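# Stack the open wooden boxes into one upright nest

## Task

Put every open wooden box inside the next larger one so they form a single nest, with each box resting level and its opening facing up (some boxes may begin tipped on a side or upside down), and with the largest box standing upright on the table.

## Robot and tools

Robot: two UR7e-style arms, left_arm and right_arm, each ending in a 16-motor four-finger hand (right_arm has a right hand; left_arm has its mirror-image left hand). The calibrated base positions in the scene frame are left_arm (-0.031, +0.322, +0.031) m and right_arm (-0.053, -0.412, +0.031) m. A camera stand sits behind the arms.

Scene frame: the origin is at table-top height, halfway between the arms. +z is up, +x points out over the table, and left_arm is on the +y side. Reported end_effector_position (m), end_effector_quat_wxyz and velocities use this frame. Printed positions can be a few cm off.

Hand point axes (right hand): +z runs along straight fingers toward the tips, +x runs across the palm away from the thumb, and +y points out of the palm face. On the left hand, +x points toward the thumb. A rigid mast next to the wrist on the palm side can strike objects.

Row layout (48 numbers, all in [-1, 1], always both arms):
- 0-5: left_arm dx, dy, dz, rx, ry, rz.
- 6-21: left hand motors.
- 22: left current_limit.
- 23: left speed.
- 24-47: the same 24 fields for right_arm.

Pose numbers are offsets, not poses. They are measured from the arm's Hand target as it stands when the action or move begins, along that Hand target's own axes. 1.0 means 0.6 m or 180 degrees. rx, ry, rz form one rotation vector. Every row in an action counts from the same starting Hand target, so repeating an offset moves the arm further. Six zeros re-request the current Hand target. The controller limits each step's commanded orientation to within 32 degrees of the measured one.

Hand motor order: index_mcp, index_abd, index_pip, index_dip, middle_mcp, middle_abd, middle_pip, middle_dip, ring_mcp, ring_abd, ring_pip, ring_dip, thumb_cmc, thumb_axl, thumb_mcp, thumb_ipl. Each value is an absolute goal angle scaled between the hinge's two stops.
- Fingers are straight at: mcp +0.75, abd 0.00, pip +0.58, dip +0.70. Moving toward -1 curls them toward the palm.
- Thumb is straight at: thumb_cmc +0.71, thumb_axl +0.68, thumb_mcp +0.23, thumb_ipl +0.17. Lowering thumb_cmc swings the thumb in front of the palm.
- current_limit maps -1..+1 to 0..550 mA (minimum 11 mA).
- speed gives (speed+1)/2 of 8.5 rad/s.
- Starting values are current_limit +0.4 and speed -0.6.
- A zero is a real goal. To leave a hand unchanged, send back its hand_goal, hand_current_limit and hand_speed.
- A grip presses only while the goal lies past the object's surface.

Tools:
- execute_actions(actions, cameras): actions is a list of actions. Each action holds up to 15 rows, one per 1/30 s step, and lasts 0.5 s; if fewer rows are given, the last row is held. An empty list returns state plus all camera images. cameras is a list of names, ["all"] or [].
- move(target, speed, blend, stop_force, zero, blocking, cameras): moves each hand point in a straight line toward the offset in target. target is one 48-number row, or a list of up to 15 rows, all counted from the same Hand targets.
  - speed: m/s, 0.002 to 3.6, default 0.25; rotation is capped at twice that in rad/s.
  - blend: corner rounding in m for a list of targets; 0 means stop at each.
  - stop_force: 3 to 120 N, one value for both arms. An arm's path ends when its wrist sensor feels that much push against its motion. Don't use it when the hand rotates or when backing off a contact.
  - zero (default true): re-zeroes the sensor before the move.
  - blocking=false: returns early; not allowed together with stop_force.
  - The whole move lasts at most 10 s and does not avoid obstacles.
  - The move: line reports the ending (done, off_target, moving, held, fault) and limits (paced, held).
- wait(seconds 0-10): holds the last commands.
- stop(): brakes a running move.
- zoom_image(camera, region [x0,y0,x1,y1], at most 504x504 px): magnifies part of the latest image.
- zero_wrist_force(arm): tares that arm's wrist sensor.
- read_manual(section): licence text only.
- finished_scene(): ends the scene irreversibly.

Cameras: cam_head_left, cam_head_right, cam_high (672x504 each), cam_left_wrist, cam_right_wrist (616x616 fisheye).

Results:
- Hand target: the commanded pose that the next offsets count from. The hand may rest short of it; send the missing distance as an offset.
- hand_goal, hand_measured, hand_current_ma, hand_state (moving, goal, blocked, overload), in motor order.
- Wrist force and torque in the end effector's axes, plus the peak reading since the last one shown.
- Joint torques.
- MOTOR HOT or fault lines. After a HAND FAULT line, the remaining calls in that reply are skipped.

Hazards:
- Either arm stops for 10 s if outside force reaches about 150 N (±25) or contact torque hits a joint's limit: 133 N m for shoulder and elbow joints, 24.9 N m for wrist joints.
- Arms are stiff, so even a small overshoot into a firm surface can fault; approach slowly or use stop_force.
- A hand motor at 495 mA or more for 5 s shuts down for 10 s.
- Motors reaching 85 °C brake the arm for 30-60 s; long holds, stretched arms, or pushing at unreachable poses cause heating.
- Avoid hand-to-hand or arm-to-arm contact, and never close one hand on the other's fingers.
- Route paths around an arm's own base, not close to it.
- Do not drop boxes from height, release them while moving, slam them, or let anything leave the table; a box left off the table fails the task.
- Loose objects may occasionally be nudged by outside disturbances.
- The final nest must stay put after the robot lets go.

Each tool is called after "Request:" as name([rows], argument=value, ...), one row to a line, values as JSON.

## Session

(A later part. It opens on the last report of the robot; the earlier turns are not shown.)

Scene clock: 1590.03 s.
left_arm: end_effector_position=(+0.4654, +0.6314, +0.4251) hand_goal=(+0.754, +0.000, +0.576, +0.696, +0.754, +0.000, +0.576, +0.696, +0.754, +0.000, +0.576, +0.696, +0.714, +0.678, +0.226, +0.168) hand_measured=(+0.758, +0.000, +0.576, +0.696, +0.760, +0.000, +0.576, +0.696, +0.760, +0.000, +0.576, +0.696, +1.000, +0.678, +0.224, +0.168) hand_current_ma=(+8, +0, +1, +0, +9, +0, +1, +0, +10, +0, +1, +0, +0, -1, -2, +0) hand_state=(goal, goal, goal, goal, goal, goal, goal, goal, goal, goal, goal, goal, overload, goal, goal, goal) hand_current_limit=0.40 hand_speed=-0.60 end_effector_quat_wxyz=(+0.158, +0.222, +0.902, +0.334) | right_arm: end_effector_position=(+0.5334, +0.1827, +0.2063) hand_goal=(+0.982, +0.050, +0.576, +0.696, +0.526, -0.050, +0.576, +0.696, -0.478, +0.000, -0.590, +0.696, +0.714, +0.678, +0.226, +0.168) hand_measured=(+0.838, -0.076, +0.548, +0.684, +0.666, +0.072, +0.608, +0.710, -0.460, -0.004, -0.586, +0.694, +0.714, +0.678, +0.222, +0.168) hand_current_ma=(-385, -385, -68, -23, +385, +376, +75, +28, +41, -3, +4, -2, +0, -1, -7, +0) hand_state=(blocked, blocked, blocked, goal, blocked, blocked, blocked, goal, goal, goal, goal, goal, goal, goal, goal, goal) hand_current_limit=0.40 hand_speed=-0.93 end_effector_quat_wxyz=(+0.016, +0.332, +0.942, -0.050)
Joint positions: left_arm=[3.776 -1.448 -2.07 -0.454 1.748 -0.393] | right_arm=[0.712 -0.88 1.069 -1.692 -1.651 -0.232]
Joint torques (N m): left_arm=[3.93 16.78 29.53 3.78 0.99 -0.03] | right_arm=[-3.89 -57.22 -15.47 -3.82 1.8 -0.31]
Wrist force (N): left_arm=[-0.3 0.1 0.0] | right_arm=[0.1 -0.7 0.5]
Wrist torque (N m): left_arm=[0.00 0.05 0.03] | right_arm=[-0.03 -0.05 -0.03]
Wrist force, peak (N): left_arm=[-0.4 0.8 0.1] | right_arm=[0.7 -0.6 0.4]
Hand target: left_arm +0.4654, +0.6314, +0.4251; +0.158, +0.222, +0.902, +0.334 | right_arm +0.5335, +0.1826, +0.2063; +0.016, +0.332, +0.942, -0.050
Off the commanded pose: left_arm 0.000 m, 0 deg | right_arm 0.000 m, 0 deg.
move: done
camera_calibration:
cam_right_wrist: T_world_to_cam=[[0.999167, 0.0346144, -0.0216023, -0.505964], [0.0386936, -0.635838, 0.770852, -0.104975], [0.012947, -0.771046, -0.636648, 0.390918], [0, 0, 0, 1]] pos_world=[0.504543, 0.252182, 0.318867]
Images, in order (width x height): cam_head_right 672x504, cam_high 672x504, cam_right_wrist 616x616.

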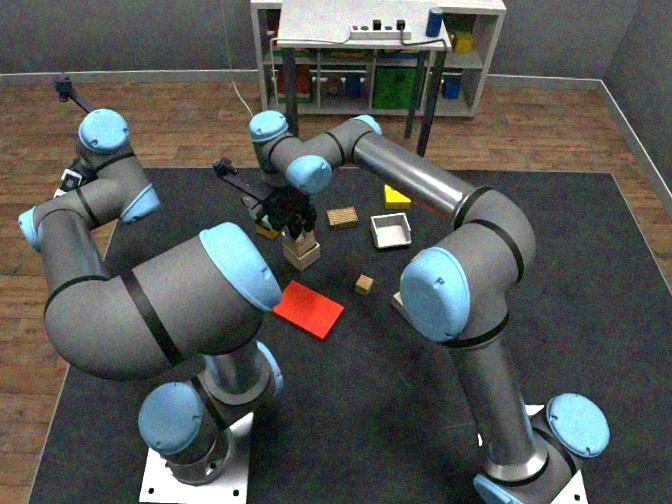

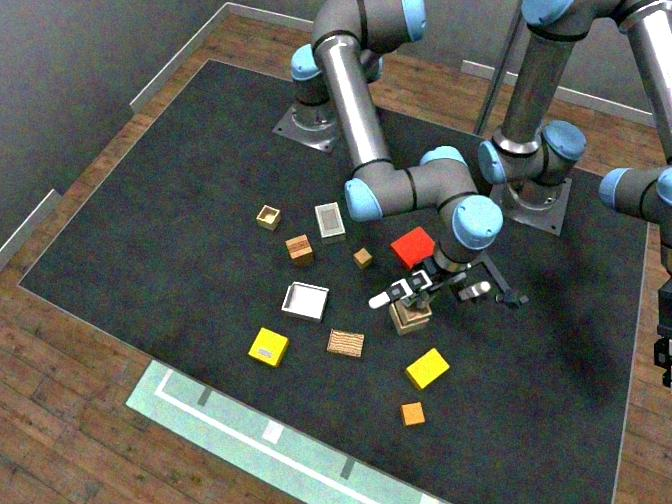

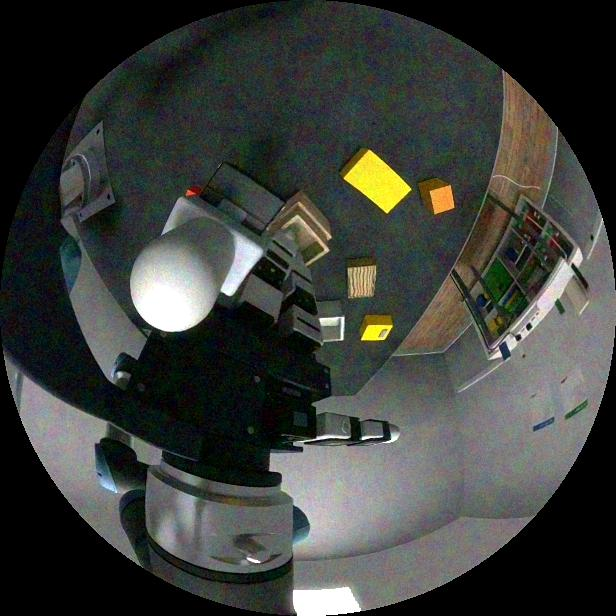

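Request:
move(target=[0,0,0,0,0,0,0.754,0,0.576,0.696,0.754,0,0.576,0.696,0.754,0,0.576,0.696,0.714,0.678,0.226,0.168,0.4,-0.6,-0.0074,-0.0101,-0.0003,-0.0134,0.0099,0,0.982,0.05,0.576,0.696,0.525,-0.05,0.576,0.696,-0.479,0,-0.591,0.696,0.714,0.678,0.226,0.168,0.4,-0.93], speed=0.015, stop_force=5, cameras=["cam_head_right", "cam_high", "cam_right_wrist"])

Request:
zoom_image(camera="cam_right_wrist", region=[240, 150, 380, 290])

Request:
zoom_image(camera="cam_head_right", region=[270, 210, 340, 280])

Request:
zoom_image(camera="cam_high", region=[360, 260, 460, 360])

Scene clock: 1621.70 s.
left_arm: end_effector_position=(+0.4654, +0.6314, +0.4251) hand_goal=(+0.754, +0.000, +0.576, +0.696, +0.754, +0.000, +0.576, +0.696, +0.754, +0.000, +0.576, +0.696, +0.714, +0.678, +0.226, +0.168) hand_measured=(+0.758, +0.000, +0.576, +0.696, +0.760, +0.000, +0.576, +0.696, +0.760, +0.000, +0.576, +0.696, +1.000, +0.678, +0.224, +0.168) hand_current_ma=(+8, +0, +1, +0, +9, +0, +1, +0, +10, +0, +1, +0, +0, -1, -2, +0) hand_state=(goal, goal, goal, goal, goal, goal, goal, goal, goal, goal, goal, goal, overload, goal, goal, goal) hand_current_limit=0.40 hand_speed=-0.60 end_effector_quat_wxyz=(+0.158, +0.222, +0.902, +0.334) | right_arm: end_effector_position=(+0.5331, +0.1752, +0.2073) hand_goal=(+0.982, +0.050, +0.576, +0.696, +0.526, -0.050, +0.576, +0.696, -0.478, +0.000, -0.590, +0.696, +0.714, +0.678, +0.226, +0.168) hand_measured=(+0.838, -0.076, +0.548, +0.684, +0.666, +0.072, +0.608, +0.710, -0.460, -0.004, -0.586, +0.694, +0.714, +0.678, +0.222, +0.168) hand_current_ma=(-385, -385, -68, -23, +385, +376, +76, +29, +41, -3, +4, -2, +0, -1, -7, +0) hand_state=(blocked, blocked, blocked, goal, blocked, blocked, blocked, goal, goal, goal, goal, goal, goal, goal, goal, goal) hand_current_limit=0.40 hand_speed=-0.93 end_effector_quat_wxyz=(+0.008, +0.333, +0.943, -0.025)
Joint positions: left_arm=[3.776 -1.448 -2.07 -0.454 1.748 -0.393] | right_arm=[0.691 -0.917 1.143 -1.764 -1.612 -0.254]
Joint torques (N m): left_arm=[3.93 17.08 29.42 3.62 1.05 0.04] | right_arm=[8.85 -40.74 -31.45 0 -2.04 0.76]
Wrist force (N): left_arm=[-0.3 0.4 0.0] | right_arm=[0.3 -0.7 0.3]
Wrist torque (N m): left_arm=[0.05 0.05 0.02] | right_arm=[0.01 -0.07 0.13]
Wrist force, peak (N): left_arm=[-0.2 0.7 0.3] | right_arm=[0.0 -1.0 0.3]
Hand target: left_arm +0.4654, +0.6314, +0.4251; +0.158, +0.222, +0.902, +0.334 | right_arm +0.5331, +0.1752, +0.2073; +0.008, +0.333, +0.943, -0.025
Off the commanded pose: left_arm 0.000 m, 0 deg | right_arm 0.000 m, 0 deg.
move: done
camera_calibration:
cam_right_wrist: T_world_to_cam=[[0.999212, 0.0356253, -0.0174971, -0.506496], [0.0369756, -0.675306, 0.736611, -0.0955669], [0.0144261, -0.736677, -0.676091, 0.38716], [0, 0, 0, 1]] pos_world=[0.504045, 0.238719, 0.323289]
Images, in order (width x height): cam_head_right 672x504, cam_high 672x504, cam_right_wrist 616x616.

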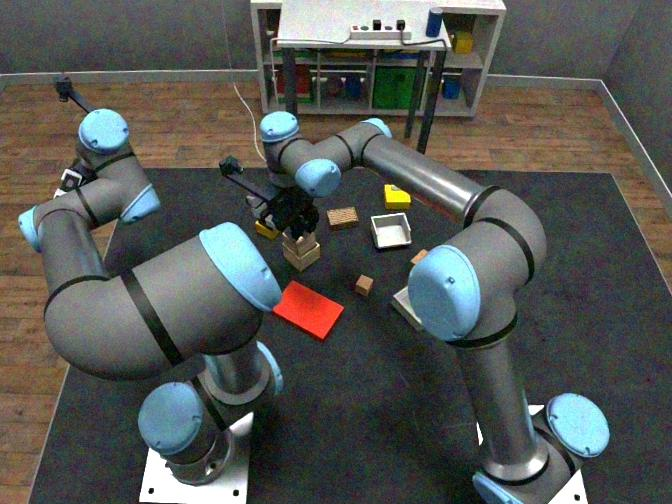

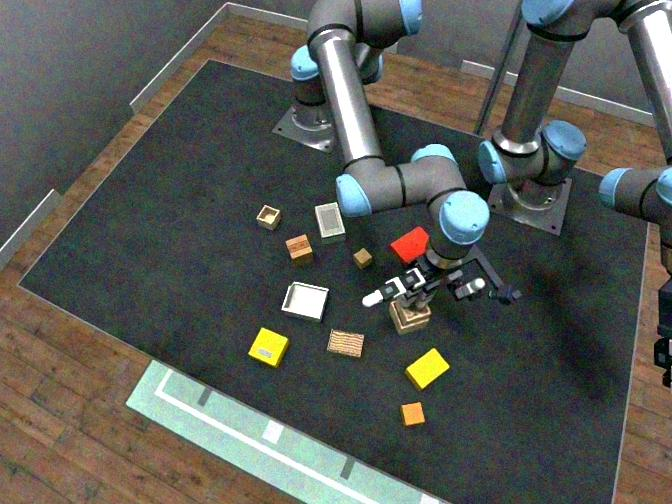

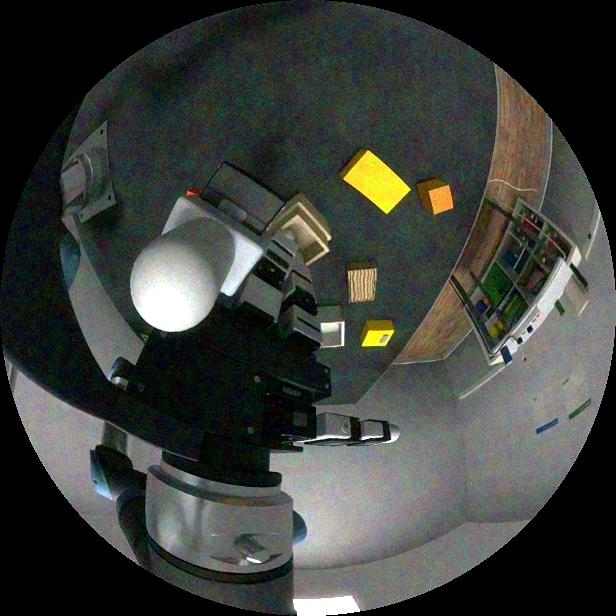

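Scaled by 3.600 from the camera's 616x616 image, which has a finer 880x880 frame.

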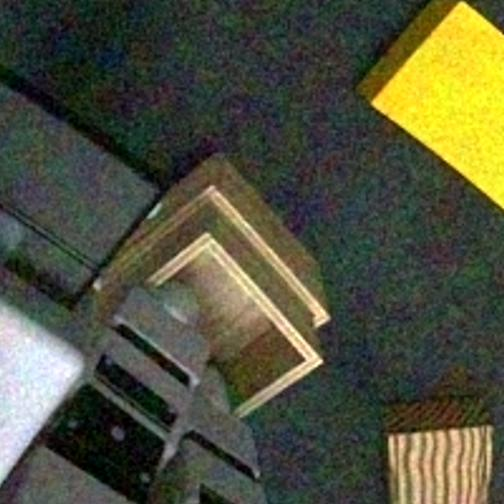

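Scaled by 7.200.

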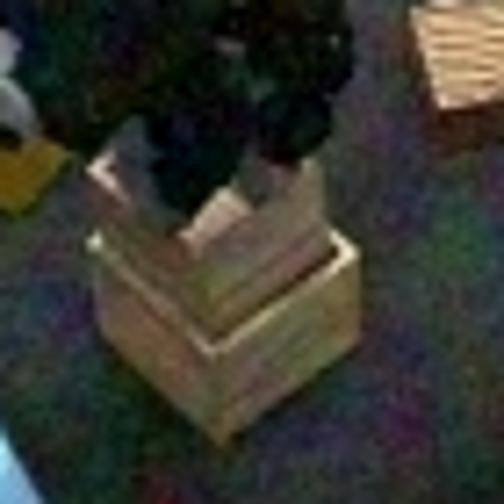

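Scaled by 5.040.

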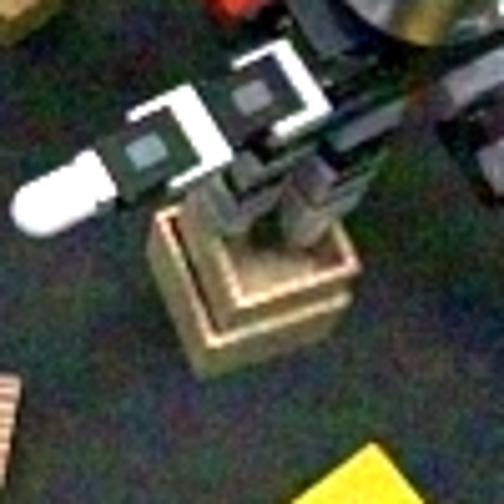

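Request:
move(target=[0,0,0,0,0,0,0.754,0,0.576,0.696,0.754,0,0.576,0.696,0.754,0,0.576,0.696,0.714,0.678,0.226,0.168,0.4,-0.6,-0.00746,-0.01005,0.0003,-0.0134,0.0099,0,0.982,0.05,0.576,0.696,0.525,-0.05,0.576,0.696,-0.479,0,-0.591,0.696,0.714,0.678,0.226,0.168,0.4,-0.93], speed=0.015, stop_force=5, cameras=["cam_head_right", "cam_high", "cam_right_wrist"])

Request:
zoom_image(camera="cam_right_wrist", region=[240, 150, 380, 290])

Request:
zoom_image(camera="cam_head_right", region=[270, 210, 340, 280])

Request:
zoom_image(camera="cam_high", region=[360, 260, 460, 360])

Scene clock: 1637.70 s.
left_arm: end_effector_position=(+0.4654, +0.6314, +0.4251) hand_goal=(+0.754, +0.000, +0.576, +0.696, +0.754, +0.000, +0.576, +0.696, +0.754, +0.000, +0.576, +0.696, +0.714, +0.678, +0.226, +0.168) hand_measured=(+0.758, +0.000, +0.576, +0.696, +0.760, +0.000, +0.576, +0.696, +0.760, +0.000, +0.576, +0.696, +1.000, +0.678, +0.224, +0.168) hand_current_ma=(+8, +0, +1, +0, +9, +0, +1, +0, +10, +0, +1, +0, +0, -1, -2, +0) hand_state=(goal, goal, goal, goal, goal, goal, goal, goal, goal, goal, goal, goal, overload, goal, goal, goal) hand_current_limit=0.40 hand_speed=-0.60 end_effector_quat_wxyz=(+0.158, +0.222, +0.902, +0.334) | right_arm: end_effector_position=(+0.5329, +0.1676, +0.2076) hand_goal=(+0.982, +0.050, +0.576, +0.696, +0.526, -0.050, +0.576, +0.696, -0.478, +0.000, -0.590, +0.696, +0.714, +0.678, +0.226, +0.168) hand_measured=(+0.838, -0.076, +0.548, +0.684, +0.666, +0.072, +0.608, +0.710, -0.460, -0.004, -0.586, +0.694, +0.714, +0.678, +0.222, +0.168) hand_current_ma=(-385, -385, -68, -23, +385, +376, +76, +29, +41, -3, +4, -2, +0, -1, -7, +0) hand_state=(blocked, blocked, blocked, goal, blocked, blocked, blocked, goal, goal, goal, goal, goal, goal, goal, goal, goal) hand_current_limit=0.40 hand_speed=-0.93 end_effector_quat_wxyz=(+0.000, +0.333, +0.943, +0.000)
Joint positions: left_arm=[3.776 -1.448 -2.07 -0.454 1.748 -0.393] | right_arm=[0.67 -0.951 1.214 -1.834 -1.571 -0.276]
Joint torques (N m): left_arm=[3.8 15.58 29.74 3.46 1.16 -0.14] | right_arm=[7.23 -40.1 -30.64 -0.12 -1.86 0.63]
Wrist force (N): left_arm=[-0.2 0.1 0.2] | right_arm=[0.2 -0.9 0.7]
Wrist torque (N m): left_arm=[0.00 0.04 0.04] | right_arm=[-0.03 -0.07 0.12]
Wrist force, peak (N): left_arm=[-0.4 0.7 0.3] | right_arm=[0.0 -1.3 0.2]
Hand target: left_arm +0.4654, +0.6314, +0.4251; +0.158, +0.222, +0.902, +0.334 | right_arm +0.5328, +0.1677, +0.2075; +0.000, +0.333, +0.943, +0.000
Off the commanded pose: left_arm 0.000 m, 0 deg | right_arm 0.000 m, 0 deg.
move: done
camera_calibration:
cam_right_wrist: T_world_to_cam=[[0.999245, 0.036447, -0.0134904, -0.506859], [0.0354584, -0.712915, 0.700354, -0.0862208], [0.0159083, -0.700303, -0.713669, 0.382621], [0, 0, 0, 1]] pos_world=[0.503447, 0.224956, 0.326612]
Images, in order (width x height): cam_head_right 672x504, cam_high 672x504, cam_right_wrist 616x616.

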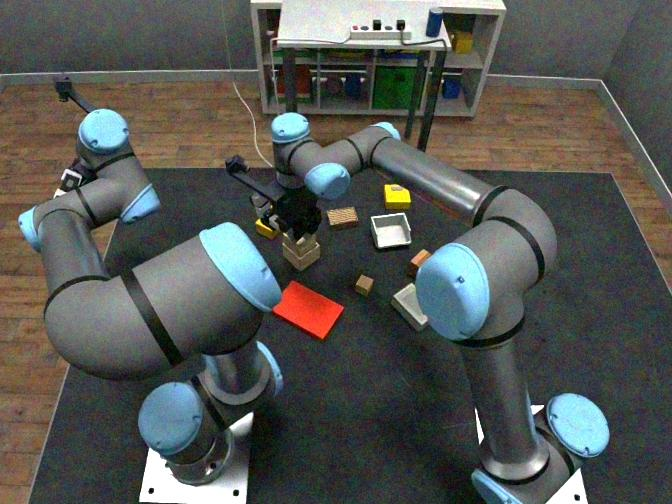

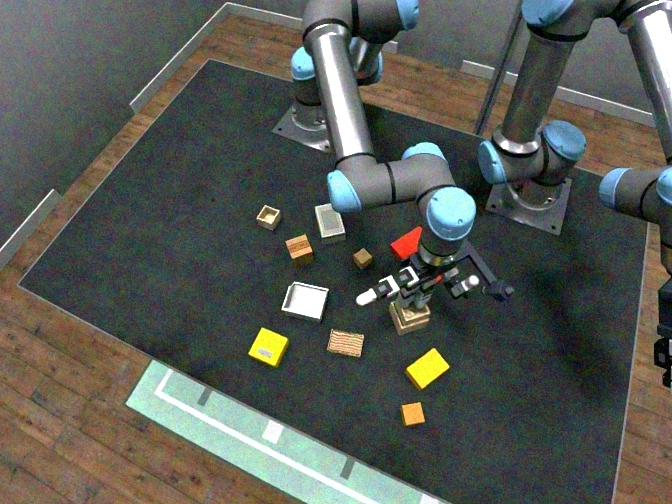

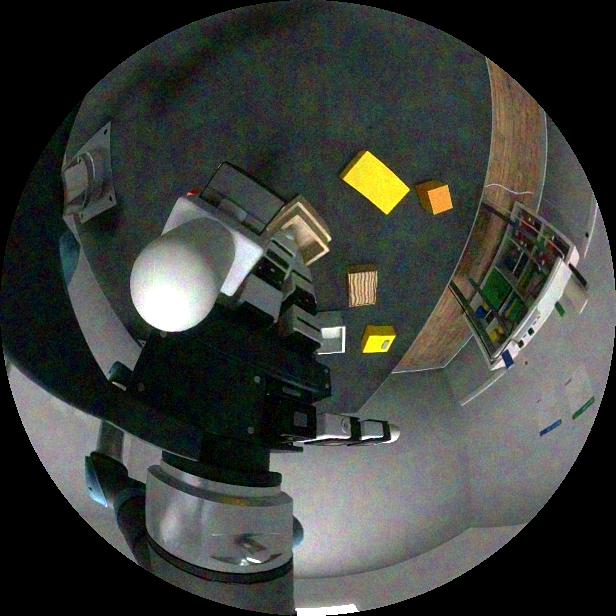

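Scaled by 3.600 from the camera's 616x616 image, which has a finer 880x880 frame.

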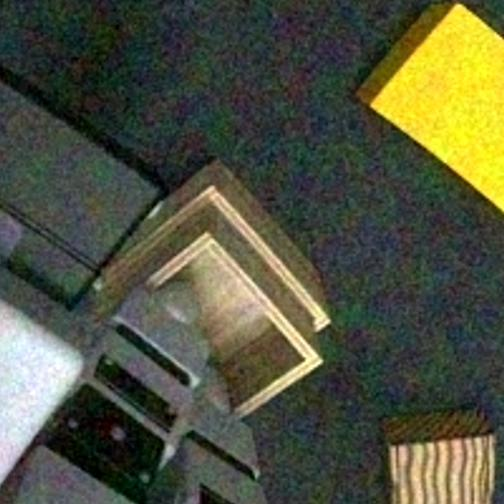

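Scaled by 7.200.

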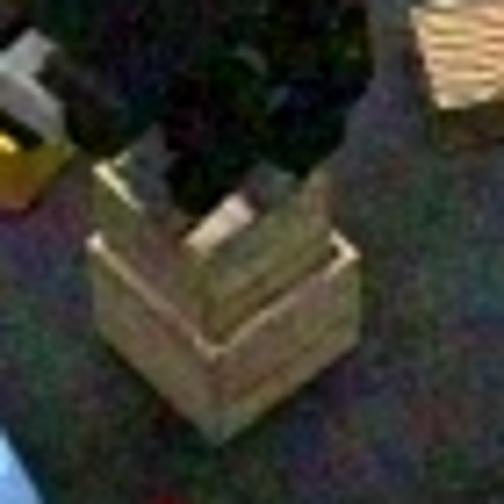

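Scaled by 5.040.

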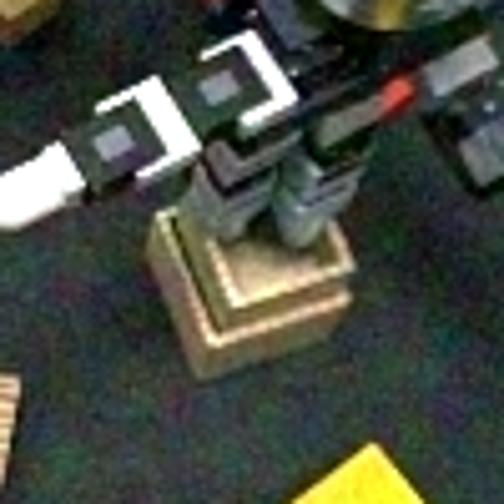

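Request:
move(target=[0,0,0,0,0,0,0.754,0,0.576,0.696,0.754,0,0.576,0.696,0.754,0,0.576,0.696,0.714,0.678,0.226,0.168,0.4,-0.6,0,0,0.0167,0,0,0,0.982,0.05,0.576,0.696,0.525,-0.05,0.576,0.696,-0.479,0,-0.591,0.696,0.714,0.678,0.226,0.168,0.4,-0.93], speed=0.01, stop_force=3, cameras=["cam_head_right", "cam_high", "cam_right_wrist"])

Request:
zoom_image(camera="cam_head_right", region=[270, 210, 340, 280])

Request:
zoom_image(camera="cam_high", region=[360, 260, 460, 360])

Scene clock: 1646.60 s.
left_arm: end_effector_position=(+0.4654, +0.6314, +0.4251) hand_goal=(+0.754, +0.000, +0.576, +0.696, +0.754, +0.000, +0.576, +0.696, +0.754, +0.000, +0.576, +0.696, +0.714, +0.678, +0.226, +0.168) hand_measured=(+0.758, +0.000, +0.576, +0.696, +0.760, +0.000, +0.576, +0.696, +0.760, +0.000, +0.576, +0.696, +1.000, +0.678, +0.224, +0.168) hand_current_ma=(+8, +0, +1, +0, +9, +0, +1, +0, +10, +0, +1, +0, +0, -1, -2, +0) hand_state=(goal, goal, goal, goal, goal, goal, goal, goal, goal, goal, goal, goal, overload, goal, goal, goal) hand_current_limit=0.40 hand_speed=-0.60 end_effector_quat_wxyz=(+0.158, +0.222, +0.902, +0.334) | right_arm: end_effector_position=(+0.5328, +0.1677, +0.1975) hand_goal=(+0.982, +0.050, +0.576, +0.696, +0.526, -0.050, +0.576, +0.696, -0.478, +0.000, -0.590, +0.696, +0.714, +0.678, +0.226, +0.168) hand_measured=(+0.838, -0.076, +0.548, +0.684, +0.666, +0.072, +0.608, +0.710, -0.460, -0.004, -0.586, +0.694, +0.714, +0.678, +0.222, +0.168) hand_current_ma=(-385, -385, -68, -23, +385, +376, +77, +29, +41, -3, +4, -2, +0, -1, -7, +0) hand_state=(blocked, blocked, blocked, goal, blocked, blocked, blocked, goal, goal, goal, goal, goal, goal, goal, goal, goal) hand_current_limit=0.40 hand_speed=-0.93 end_effector_quat_wxyz=(+0.000, +0.333, +0.943, +0.000)
Joint positions: left_arm=[3.776 -1.448 -2.07 -0.454 1.748 -0.393] | right_arm=[0.67 -0.944 1.229 -1.856 -1.571 -0.276]
Joint torques (N m): left_arm=[2.62 15.69 29.35 3.58 1.07 -0.28] | right_arm=[4.84 -55.39 -30.88 0.02 -1.59 -0.58]
Wrist force (N): left_arm=[-0.1 0.3 0.2] | right_arm=[0.0 -0.9 0.6]
Wrist torque (N m): left_arm=[0.01 0.03 0.05] | right_arm=[-0.01 -0.04 0.10]
Wrist force, peak (N): left_arm=[-0.4 0.6 0.4] | right_arm=[0.0 -1.2 0.5]
Hand target: left_arm +0.4654, +0.6314, +0.4251; +0.158, +0.222, +0.902, +0.334 | right_arm +0.5328, +0.1677, +0.1975; +0.000, +0.333, +0.943, +0.000
Off the commanded pose: left_arm 0.000 m, 0 deg | right_arm 0.000 m, 0 deg.
move: done
camera_calibration:
cam_right_wrist: T_world_to_cam=[[0.999243, 0.0365161, -0.0134183, -0.507035], [0.0354572, -0.712912, 0.700356, -0.0791467], [0.0160082, -0.700302, -0.713667, 0.375504], [0, 0, 0, 1]] pos_world=[0.503447, 0.225056, 0.316612]
Images, in order (width x height): cam_head_right 672x504, cam_high 672x504, cam_right_wrist 616x616.

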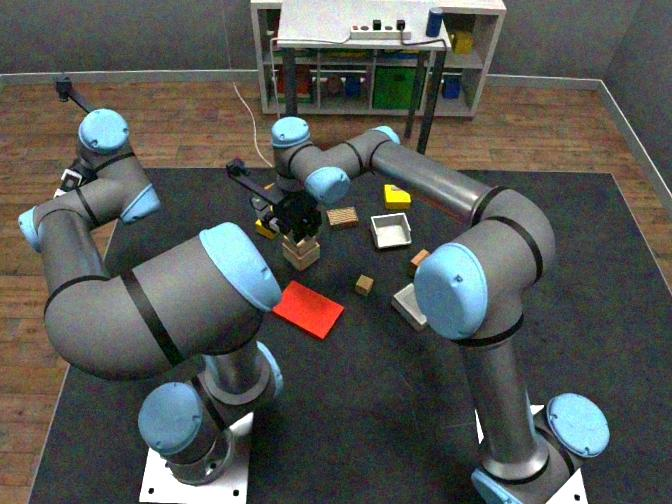

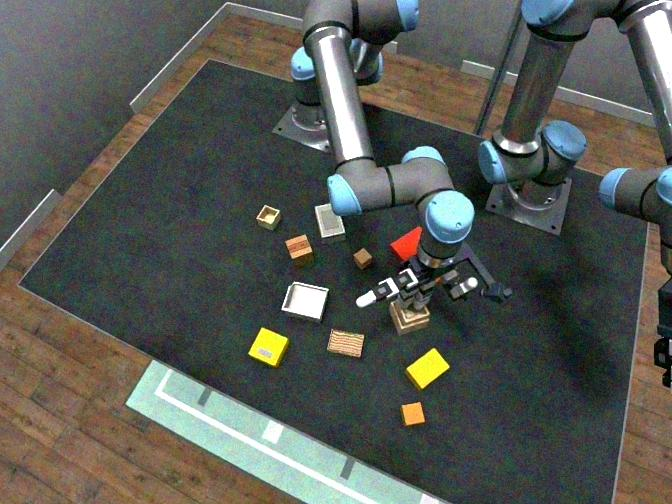

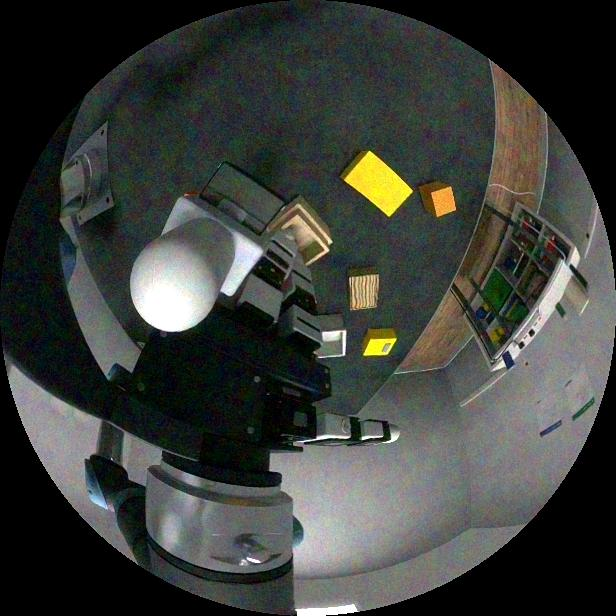

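Scaled by 7.200.

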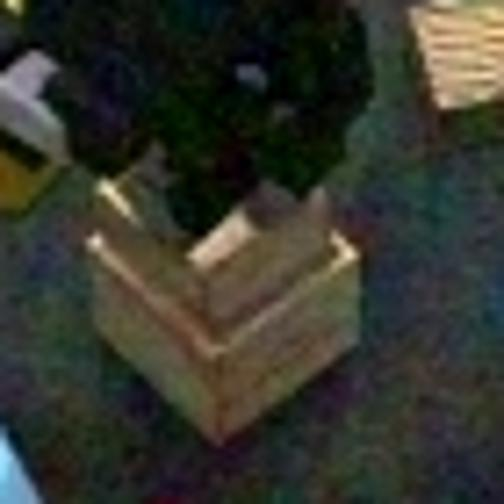

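Scaled by 5.040.

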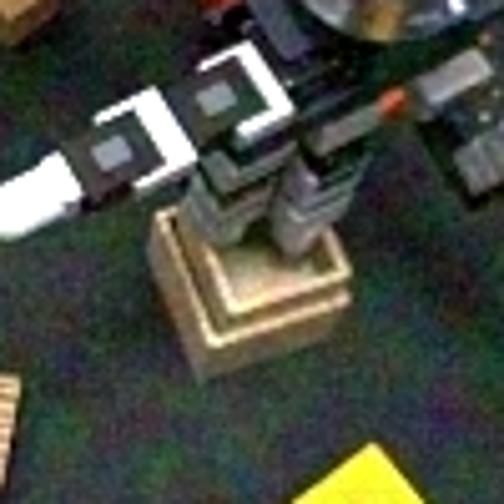

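Request:
move(target=[0,0,0,0,0,0,0.754,0,0.576,0.696,0.754,0,0.576,0.696,0.754,0,0.576,0.696,0.714,0.678,0.226,0.168,0.4,-0.6,0,0,0.0658,0,0,0,0.982,0.05,0.576,0.696,0.525,-0.05,0.576,0.696,-0.479,0,-0.591,0.696,0.714,0.678,0.226,0.168,0.4,-0.93], speed=0.015, stop_force=3, cameras=["cam_head_right", "cam_high", "cam_right_wrist"])

Request:
zoom_image(camera="cam_head_right", region=[270, 210, 340, 280])

Request:
zoom_image(camera="cam_high", region=[360, 260, 460, 360])

Scene clock: 1655.23 s.
left_arm: end_effector_position=(+0.4654, +0.6314, +0.4251) hand_goal=(+0.754, +0.000, +0.576, +0.696, +0.754, +0.000, +0.576, +0.696, +0.754, +0.000, +0.576, +0.696, +0.714, +0.678, +0.226, +0.168) hand_measured=(+0.758, +0.000, +0.576, +0.696, +0.760, +0.000, +0.576, +0.696, +0.760, +0.000, +0.576, +0.696, +1.000, +0.678, +0.224, +0.168) hand_current_ma=(+8, +0, +1, +0, +9, +0, +1, +0, +10, +0, +1, +0, +0, -1, -2, +0) hand_state=(goal, goal, goal, goal, goal, goal, goal, goal, goal, goal, goal, goal, overload, goal, goal, goal) hand_current_limit=0.40 hand_speed=-0.60 end_effector_quat_wxyz=(+0.158, +0.222, +0.902, +0.334) | right_arm: end_effector_position=(+0.5329, +0.1677, +0.1581) hand_goal=(+0.982, +0.050, +0.576, +0.696, +0.526, -0.050, +0.576, +0.696, -0.478, +0.000, -0.590, +0.696, +0.714, +0.678, +0.226, +0.168) hand_measured=(+0.840, -0.076, +0.548, +0.684, +0.666, +0.072, +0.610, +0.712, -0.460, -0.004, -0.586, +0.694, +0.714, +0.678, +0.222, +0.168) hand_current_ma=(-385, -385, -68, -23, +385, +376, +83, +31, +41, -3, +4, -2, +0, -1, -7, +0) hand_state=(blocked, blocked, blocked, goal, blocked, blocked, blocked, goal, goal, goal, goal, goal, goal, goal, goal, goal) hand_current_limit=0.40 hand_speed=-0.93 end_effector_quat_wxyz=(+0.000, +0.333, +0.943, +0.000)
Joint positions: left_arm=[3.776 -1.448 -2.07 -0.454 1.748 -0.393] | right_arm=[0.67 -0.913 1.282 -1.941 -1.571 -0.276]
Joint torques (N m): left_arm=[3.62 15.8 30.33 3.38 1.22 -0.24] | right_arm=[-6.29 -52.72 -28.29 -0.2 -1.47 -0.62]
Wrist force (N): left_arm=[-0.2 0.6 0.1] | right_arm=[0.5 -1.1 -3.5]
Wrist torque (N m): left_arm=[0.05 0.04 0.03] | right_arm=[0.25 0.01 0.11]
Wrist force, peak (N): left_arm=[-0.4 0.7 0.4] | right_arm=[0.6 -1.4 -6.6]
Hand target: left_arm +0.4654, +0.6314, +0.4251; +0.158, +0.222, +0.902, +0.334 | right_arm +0.5329, +0.1677, +0.1581; +0.000, +0.333, +0.943, +0.000
Off the commanded pose: left_arm 0.000 m, 0 deg | right_arm 0.000 m, 0 deg.
move: contact (right_arm)
camera_calibration:
cam_right_wrist: T_world_to_cam=[[0.999243, 0.0365161, -0.0134183, -0.507564], [0.0354572, -0.712912, 0.700356, -0.0515527], [0.0160082, -0.700302, -0.713667, 0.347385], [0, 0, 0, 1]] pos_world=[0.503447, 0.225056, 0.277212]
Images, in order (width x height): cam_head_right 672x504, cam_high 672x504, cam_right_wrist 616x616.

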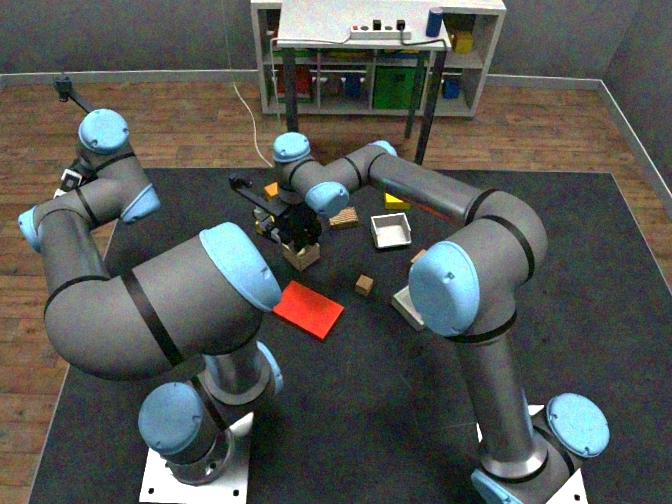

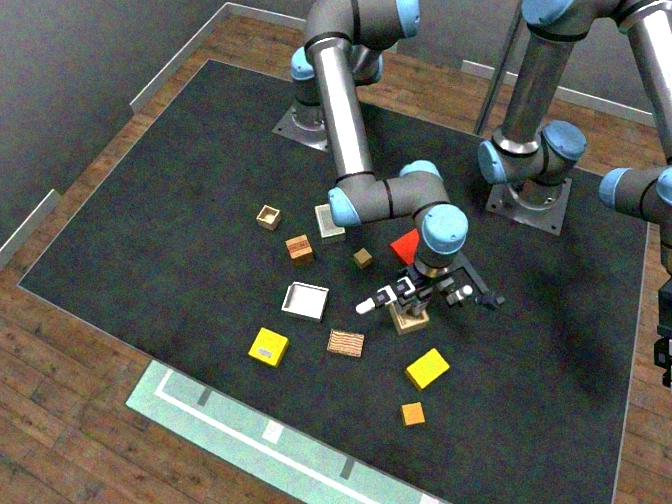

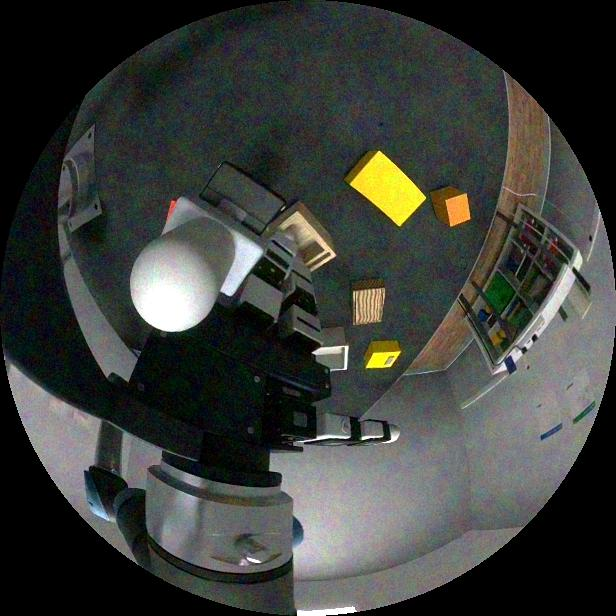

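Scaled by 7.200.

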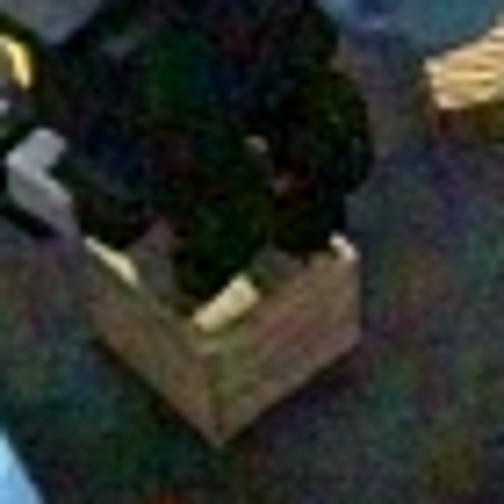

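Scaled by 5.040.

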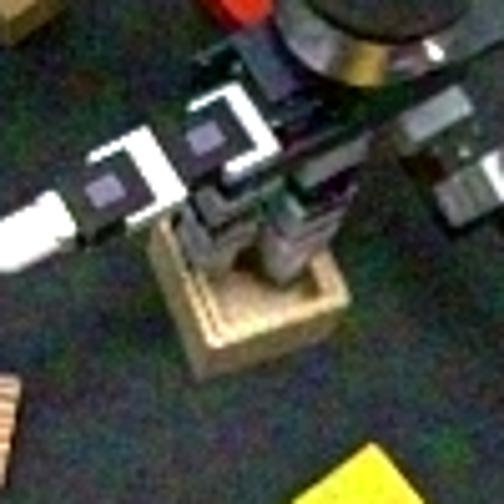

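Request:
move(target=[0,0,0,0,0,0,0.754,0,0.576,0.696,0.754,0,0.576,0.696,0.754,0,0.576,0.696,0.714,0.678,0.226,0.168,0.4,-0.6,0,0,-0.0008,0,0,0,0.77,-0.11,0.576,0.696,0.74,0.11,0.576,0.696,-0.479,0,-0.591,0.696,0.714,0.678,0.226,0.168,0.4,-0.95], speed=0.01, cameras=["cam_head_right", "cam_high", "cam_right_wrist"])

Request:
zoom_image(camera="cam_right_wrist", region=[240, 150, 380, 290])

Request:
zoom_image(camera="cam_high", region=[360, 260, 460, 360])

Scene clock: 1663.17 s.
left_arm: end_effector_position=(+0.4654, +0.6314, +0.4251) hand_goal=(+0.754, +0.000, +0.576, +0.696, +0.754, +0.000, +0.576, +0.696, +0.754, +0.000, +0.576, +0.696, +0.714, +0.678, +0.226, +0.168) hand_measured=(+0.758, +0.000, +0.576, +0.696, +0.760, +0.000, +0.576, +0.696, +0.760, +0.000, +0.576, +0.696, +1.000, +0.678, +0.224, +0.168) hand_current_ma=(+8, +0, +1, +0, +9, +0, +1, +0, +10, +0, +1, +0, +0, -1, -2, +0) hand_state=(goal, goal, goal, goal, goal, goal, goal, goal, goal, goal, goal, goal, overload, goal, goal, goal) hand_current_limit=0.40 hand_speed=-0.60 end_effector_quat_wxyz=(+0.158, +0.222, +0.902, +0.334) | right_arm: end_effector_position=(+0.5329, +0.1677, +0.1586) hand_goal=(+0.770, -0.110, +0.576, +0.696, +0.740, +0.110, +0.576, +0.696, -0.478, +0.000, -0.590, +0.696, +0.714, +0.678, +0.226, +0.168) hand_measured=(+0.780, -0.094, +0.576, +0.694, +0.724, +0.094, +0.576, +0.698, -0.460, -0.004, -0.586, +0.694, +0.714, +0.678, +0.222, +0.168) hand_current_ma=(+20, +24, +0, -1, -34, -28, -1, +2, +41, -3, +4, -2, +0, -1, -7, +0) hand_state=(goal, goal, goal, goal, goal, goal, goal, goal, goal, goal, goal, goal, goal, goal, goal, goal) hand_current_limit=0.40 hand_speed=-0.95 end_effector_quat_wxyz=(+0.000, +0.333, +0.943, +0.000)
Joint positions: left_arm=[3.776 -1.448 -2.07 -0.454 1.748 -0.393] | right_arm=[0.67 -0.913 1.282 -1.94 -1.571 -0.276]
Joint torques (N m): left_arm=[3 15.44 29.06 3.51 1.29 -0.09] | right_arm=[-6.82 -53.18 -27.4 -1.5 -1.36 -0.45]
Wrist force (N): left_arm=[-0.2 0.5 0.2] | right_arm=[0.4 -0.8 -0.1]
Wrist torque (N m): left_arm=[0.04 0.04 0.03] | right_arm=[0.01 -0.03 0.12]
Wrist force, peak (N): left_arm=[-0.5 0.5 0.5] | right_arm=[0.6 -1.2 -3.7]
Hand target: left_arm +0.4654, +0.6314, +0.4251; +0.158, +0.222, +0.902, +0.334 | right_arm +0.5329, +0.1677, +0.1586; +0.000, +0.333, +0.943, +0.000
Off the commanded pose: left_arm 0.000 m, 0 deg | right_arm 0.000 m, 0 deg.
move: done
camera_calibration:
cam_right_wrist: T_world_to_cam=[[0.999243, 0.0365161, -0.0134183, -0.507557], [0.0354572, -0.712912, 0.700356, -0.0519028], [0.0160082, -0.700302, -0.713667, 0.347742], [0, 0, 0, 1]] pos_world=[0.503447, 0.225056, 0.277712]
Images, in order (width x height): cam_head_right 672x504, cam_high 672x504, cam_right_wrist 616x616.

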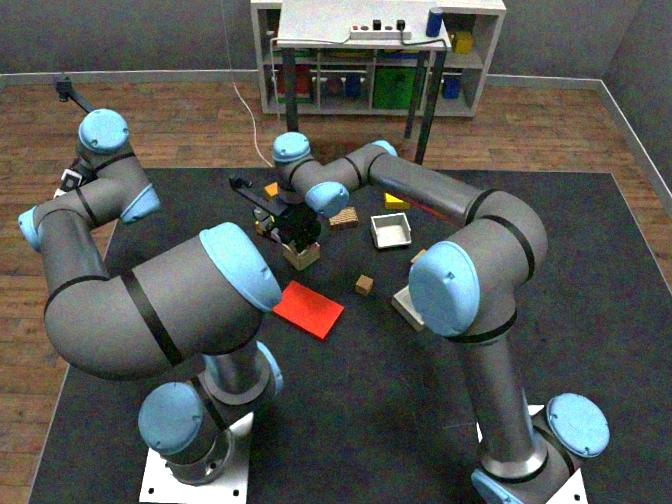

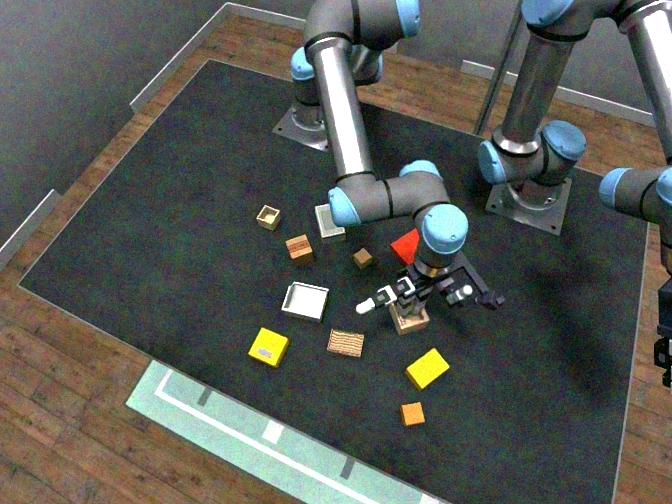

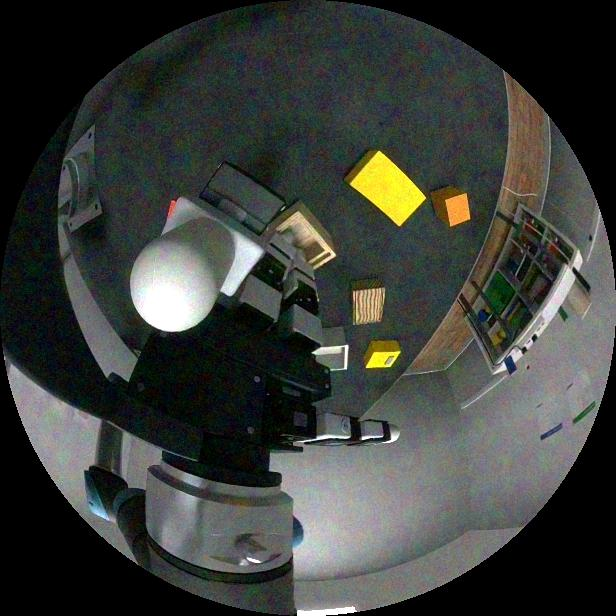

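Scaled by 3.600 from the camera's 616x616 image, which has a finer 880x880 frame.

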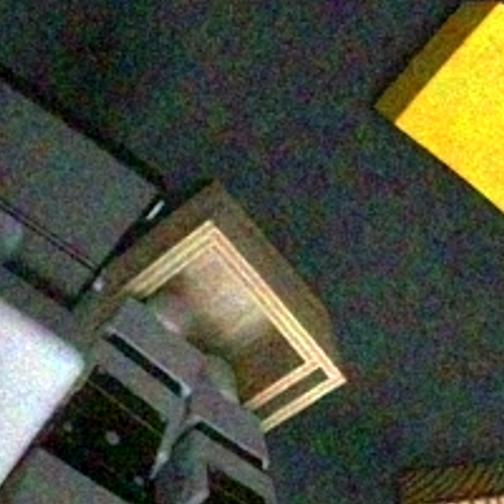

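Scaled by 5.040.

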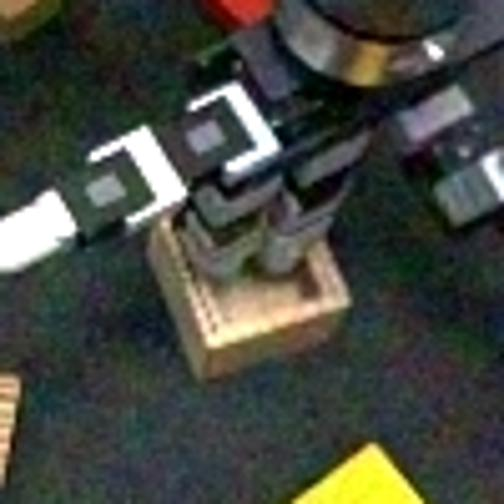

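Request:
move(target=[0,0,0,0,0,0,0.754,0,0.576,0.696,0.754,0,0.576,0.696,0.754,0,0.576,0.696,0.714,0.678,0.226,0.168,0.4,-0.6,0,0,-0.2333,0,0,0,0.77,-0.11,0.576,0.696,0.74,0.11,0.576,0.696,-0.479,0,-0.591,0.696,0.714,0.678,0.226,0.168,0.4,-0.95], speed=0.06, cameras=["cam_head_right", "cam_high", "cam_right_wrist"])

Request:
zoom_image(camera="cam_right_wrist", region=[240, 150, 380, 290])

Request:
zoom_image(camera="cam_high", region=[360, 260, 460, 360])

Request:
zoom_image(camera="cam_head_right", region=[270, 210, 340, 280])

Scene clock: 1698.27 s.
left_arm: end_effector_position=(+0.4654, +0.6314, +0.4251) hand_goal=(+0.754, +0.000, +0.576, +0.696, +0.754, +0.000, +0.576, +0.696, +0.754, +0.000, +0.576, +0.696, +0.714, +0.678, +0.226, +0.168) hand_measured=(+0.758, +0.000, +0.576, +0.696, +0.760, +0.000, +0.576, +0.696, +0.760, +0.000, +0.576, +0.696, +1.000, +0.678, +0.224, +0.168) hand_current_ma=(+8, +0, +1, +0, +9, +0, +1, +0, +10, +0, +1, +0, +0, -1, -2, +0) hand_state=(goal, goal, goal, goal, goal, goal, goal, goal, goal, goal, goal, goal, overload, goal, goal, goal) hand_current_limit=0.40 hand_speed=-0.60 end_effector_quat_wxyz=(+0.158, +0.222, +0.902, +0.334) | right_arm: end_effector_position=(+0.5328, +0.1677, +0.2987) hand_goal=(+0.770, -0.110, +0.576, +0.696, +0.740, +0.110, +0.576, +0.696, -0.478, +0.000, -0.590, +0.696, +0.714, +0.678, +0.226, +0.168) hand_measured=(+0.780, -0.094, +0.576, +0.694, +0.724, +0.094, +0.576, +0.698, -0.460, -0.004, -0.586, +0.694, +0.714, +0.678, +0.222, +0.168) hand_current_ma=(+20, +24, +0, -1, -34, -28, -1, +2, +41, -3, +4, -2, +0, -1, -7, +0) hand_state=(goal, goal, goal, goal, goal, goal, goal, goal, goal, goal, goal, goal, goal, goal, goal, goal) hand_current_limit=0.40 hand_speed=-0.95 end_effector_quat_wxyz=(+0.000, +0.333, +0.943, +0.000)
Joint positions: left_arm=[3.776 -1.448 -2.07 -0.454 1.748 -0.393] | right_arm=[0.67 -0.988 1.038 -1.622 -1.571 -0.276]
Joint torques (N m): left_arm=[3.56 15.79 29.26 3.44 1.36 -0.11] | right_arm=[10.2 -38.83 -16.09 -4.54 0.66 0.71]
Wrist force (N): left_arm=[-0.4 0.5 0.1] | right_arm=[0.3 -0.6 0.2]
Wrist torque (N m): left_arm=[0.04 0.07 0.02] | right_arm=[0.02 -0.05 0.14]
Wrist force, peak (N): left_arm=[-0.6 0.5 0.1] | right_arm=[0.6 -0.7 -0.9]
Hand target: left_arm +0.4654, +0.6314, +0.4251; +0.158, +0.222, +0.902, +0.334 | right_arm +0.5328, +0.1677, +0.2986; +0.000, +0.333, +0.943, +0.000
Off the commanded pose: left_arm 0.000 m, 0 deg | right_arm 0.000 m, 0 deg.
move: done
camera_calibration:
cam_right_wrist: T_world_to_cam=[[0.999245, 0.0365174, -0.0132744, -0.505639], [0.0353585, -0.712965, 0.700307, -0.149937], [0.0161093, -0.700248, -0.713718, 0.447687], [0, 0, 0, 1]] pos_world=[0.503347, 0.225056, 0.417813]
Images, in order (width x height): cam_head_right 672x504, cam_high 672x504, cam_right_wrist 616x616.

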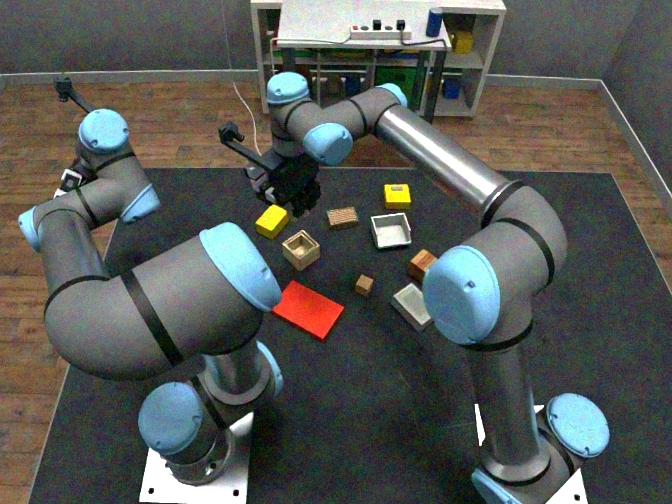

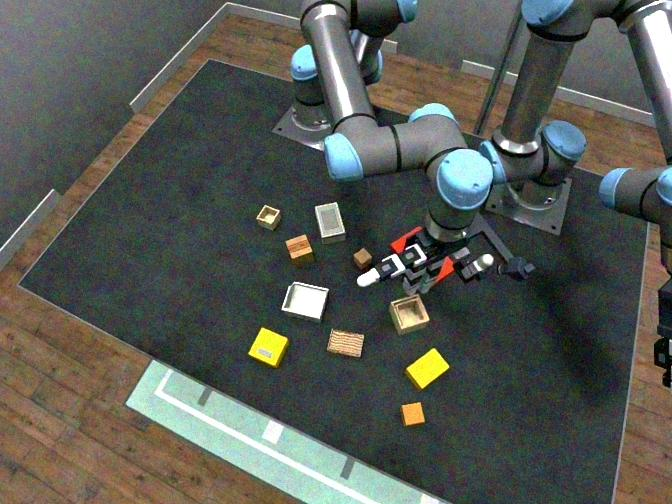

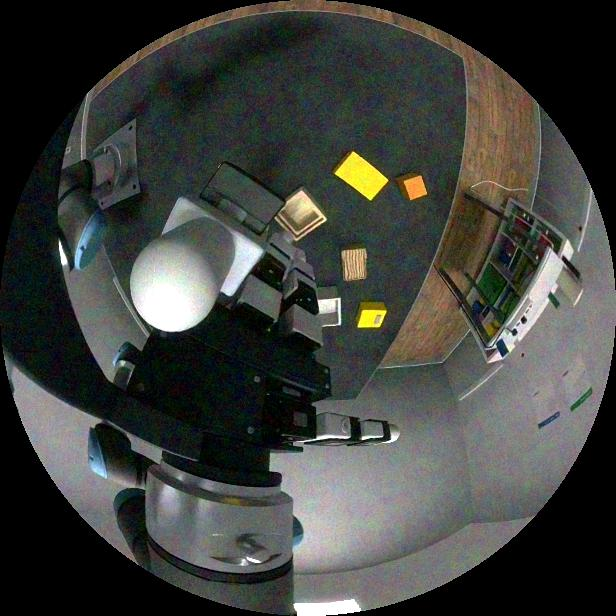

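Scaled by 3.600 from the camera's 616x616 image, which has a finer 880x880 frame.

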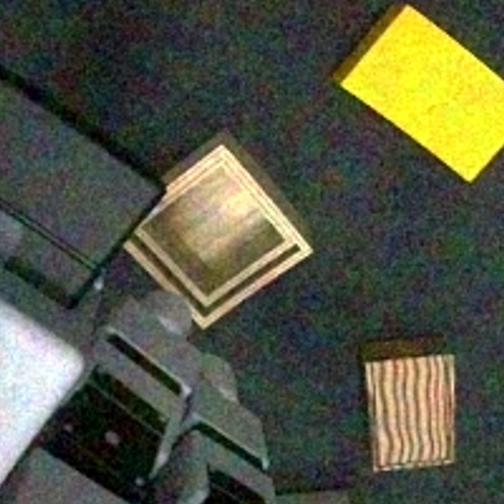

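Scaled by 5.040.

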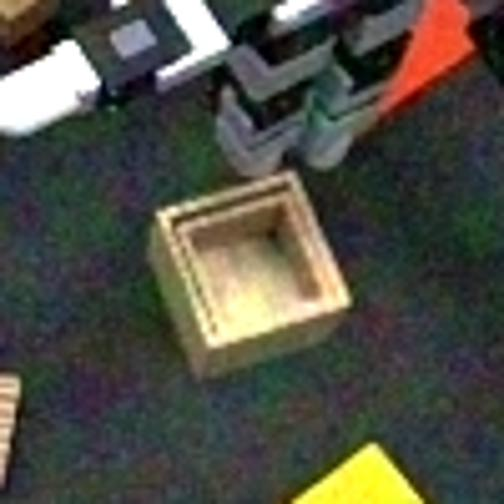

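Scaled by 7.200.

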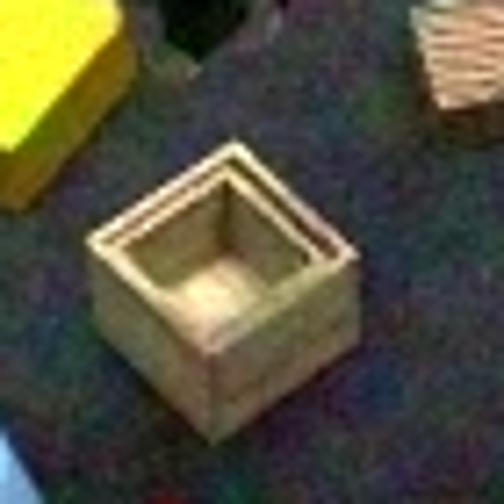

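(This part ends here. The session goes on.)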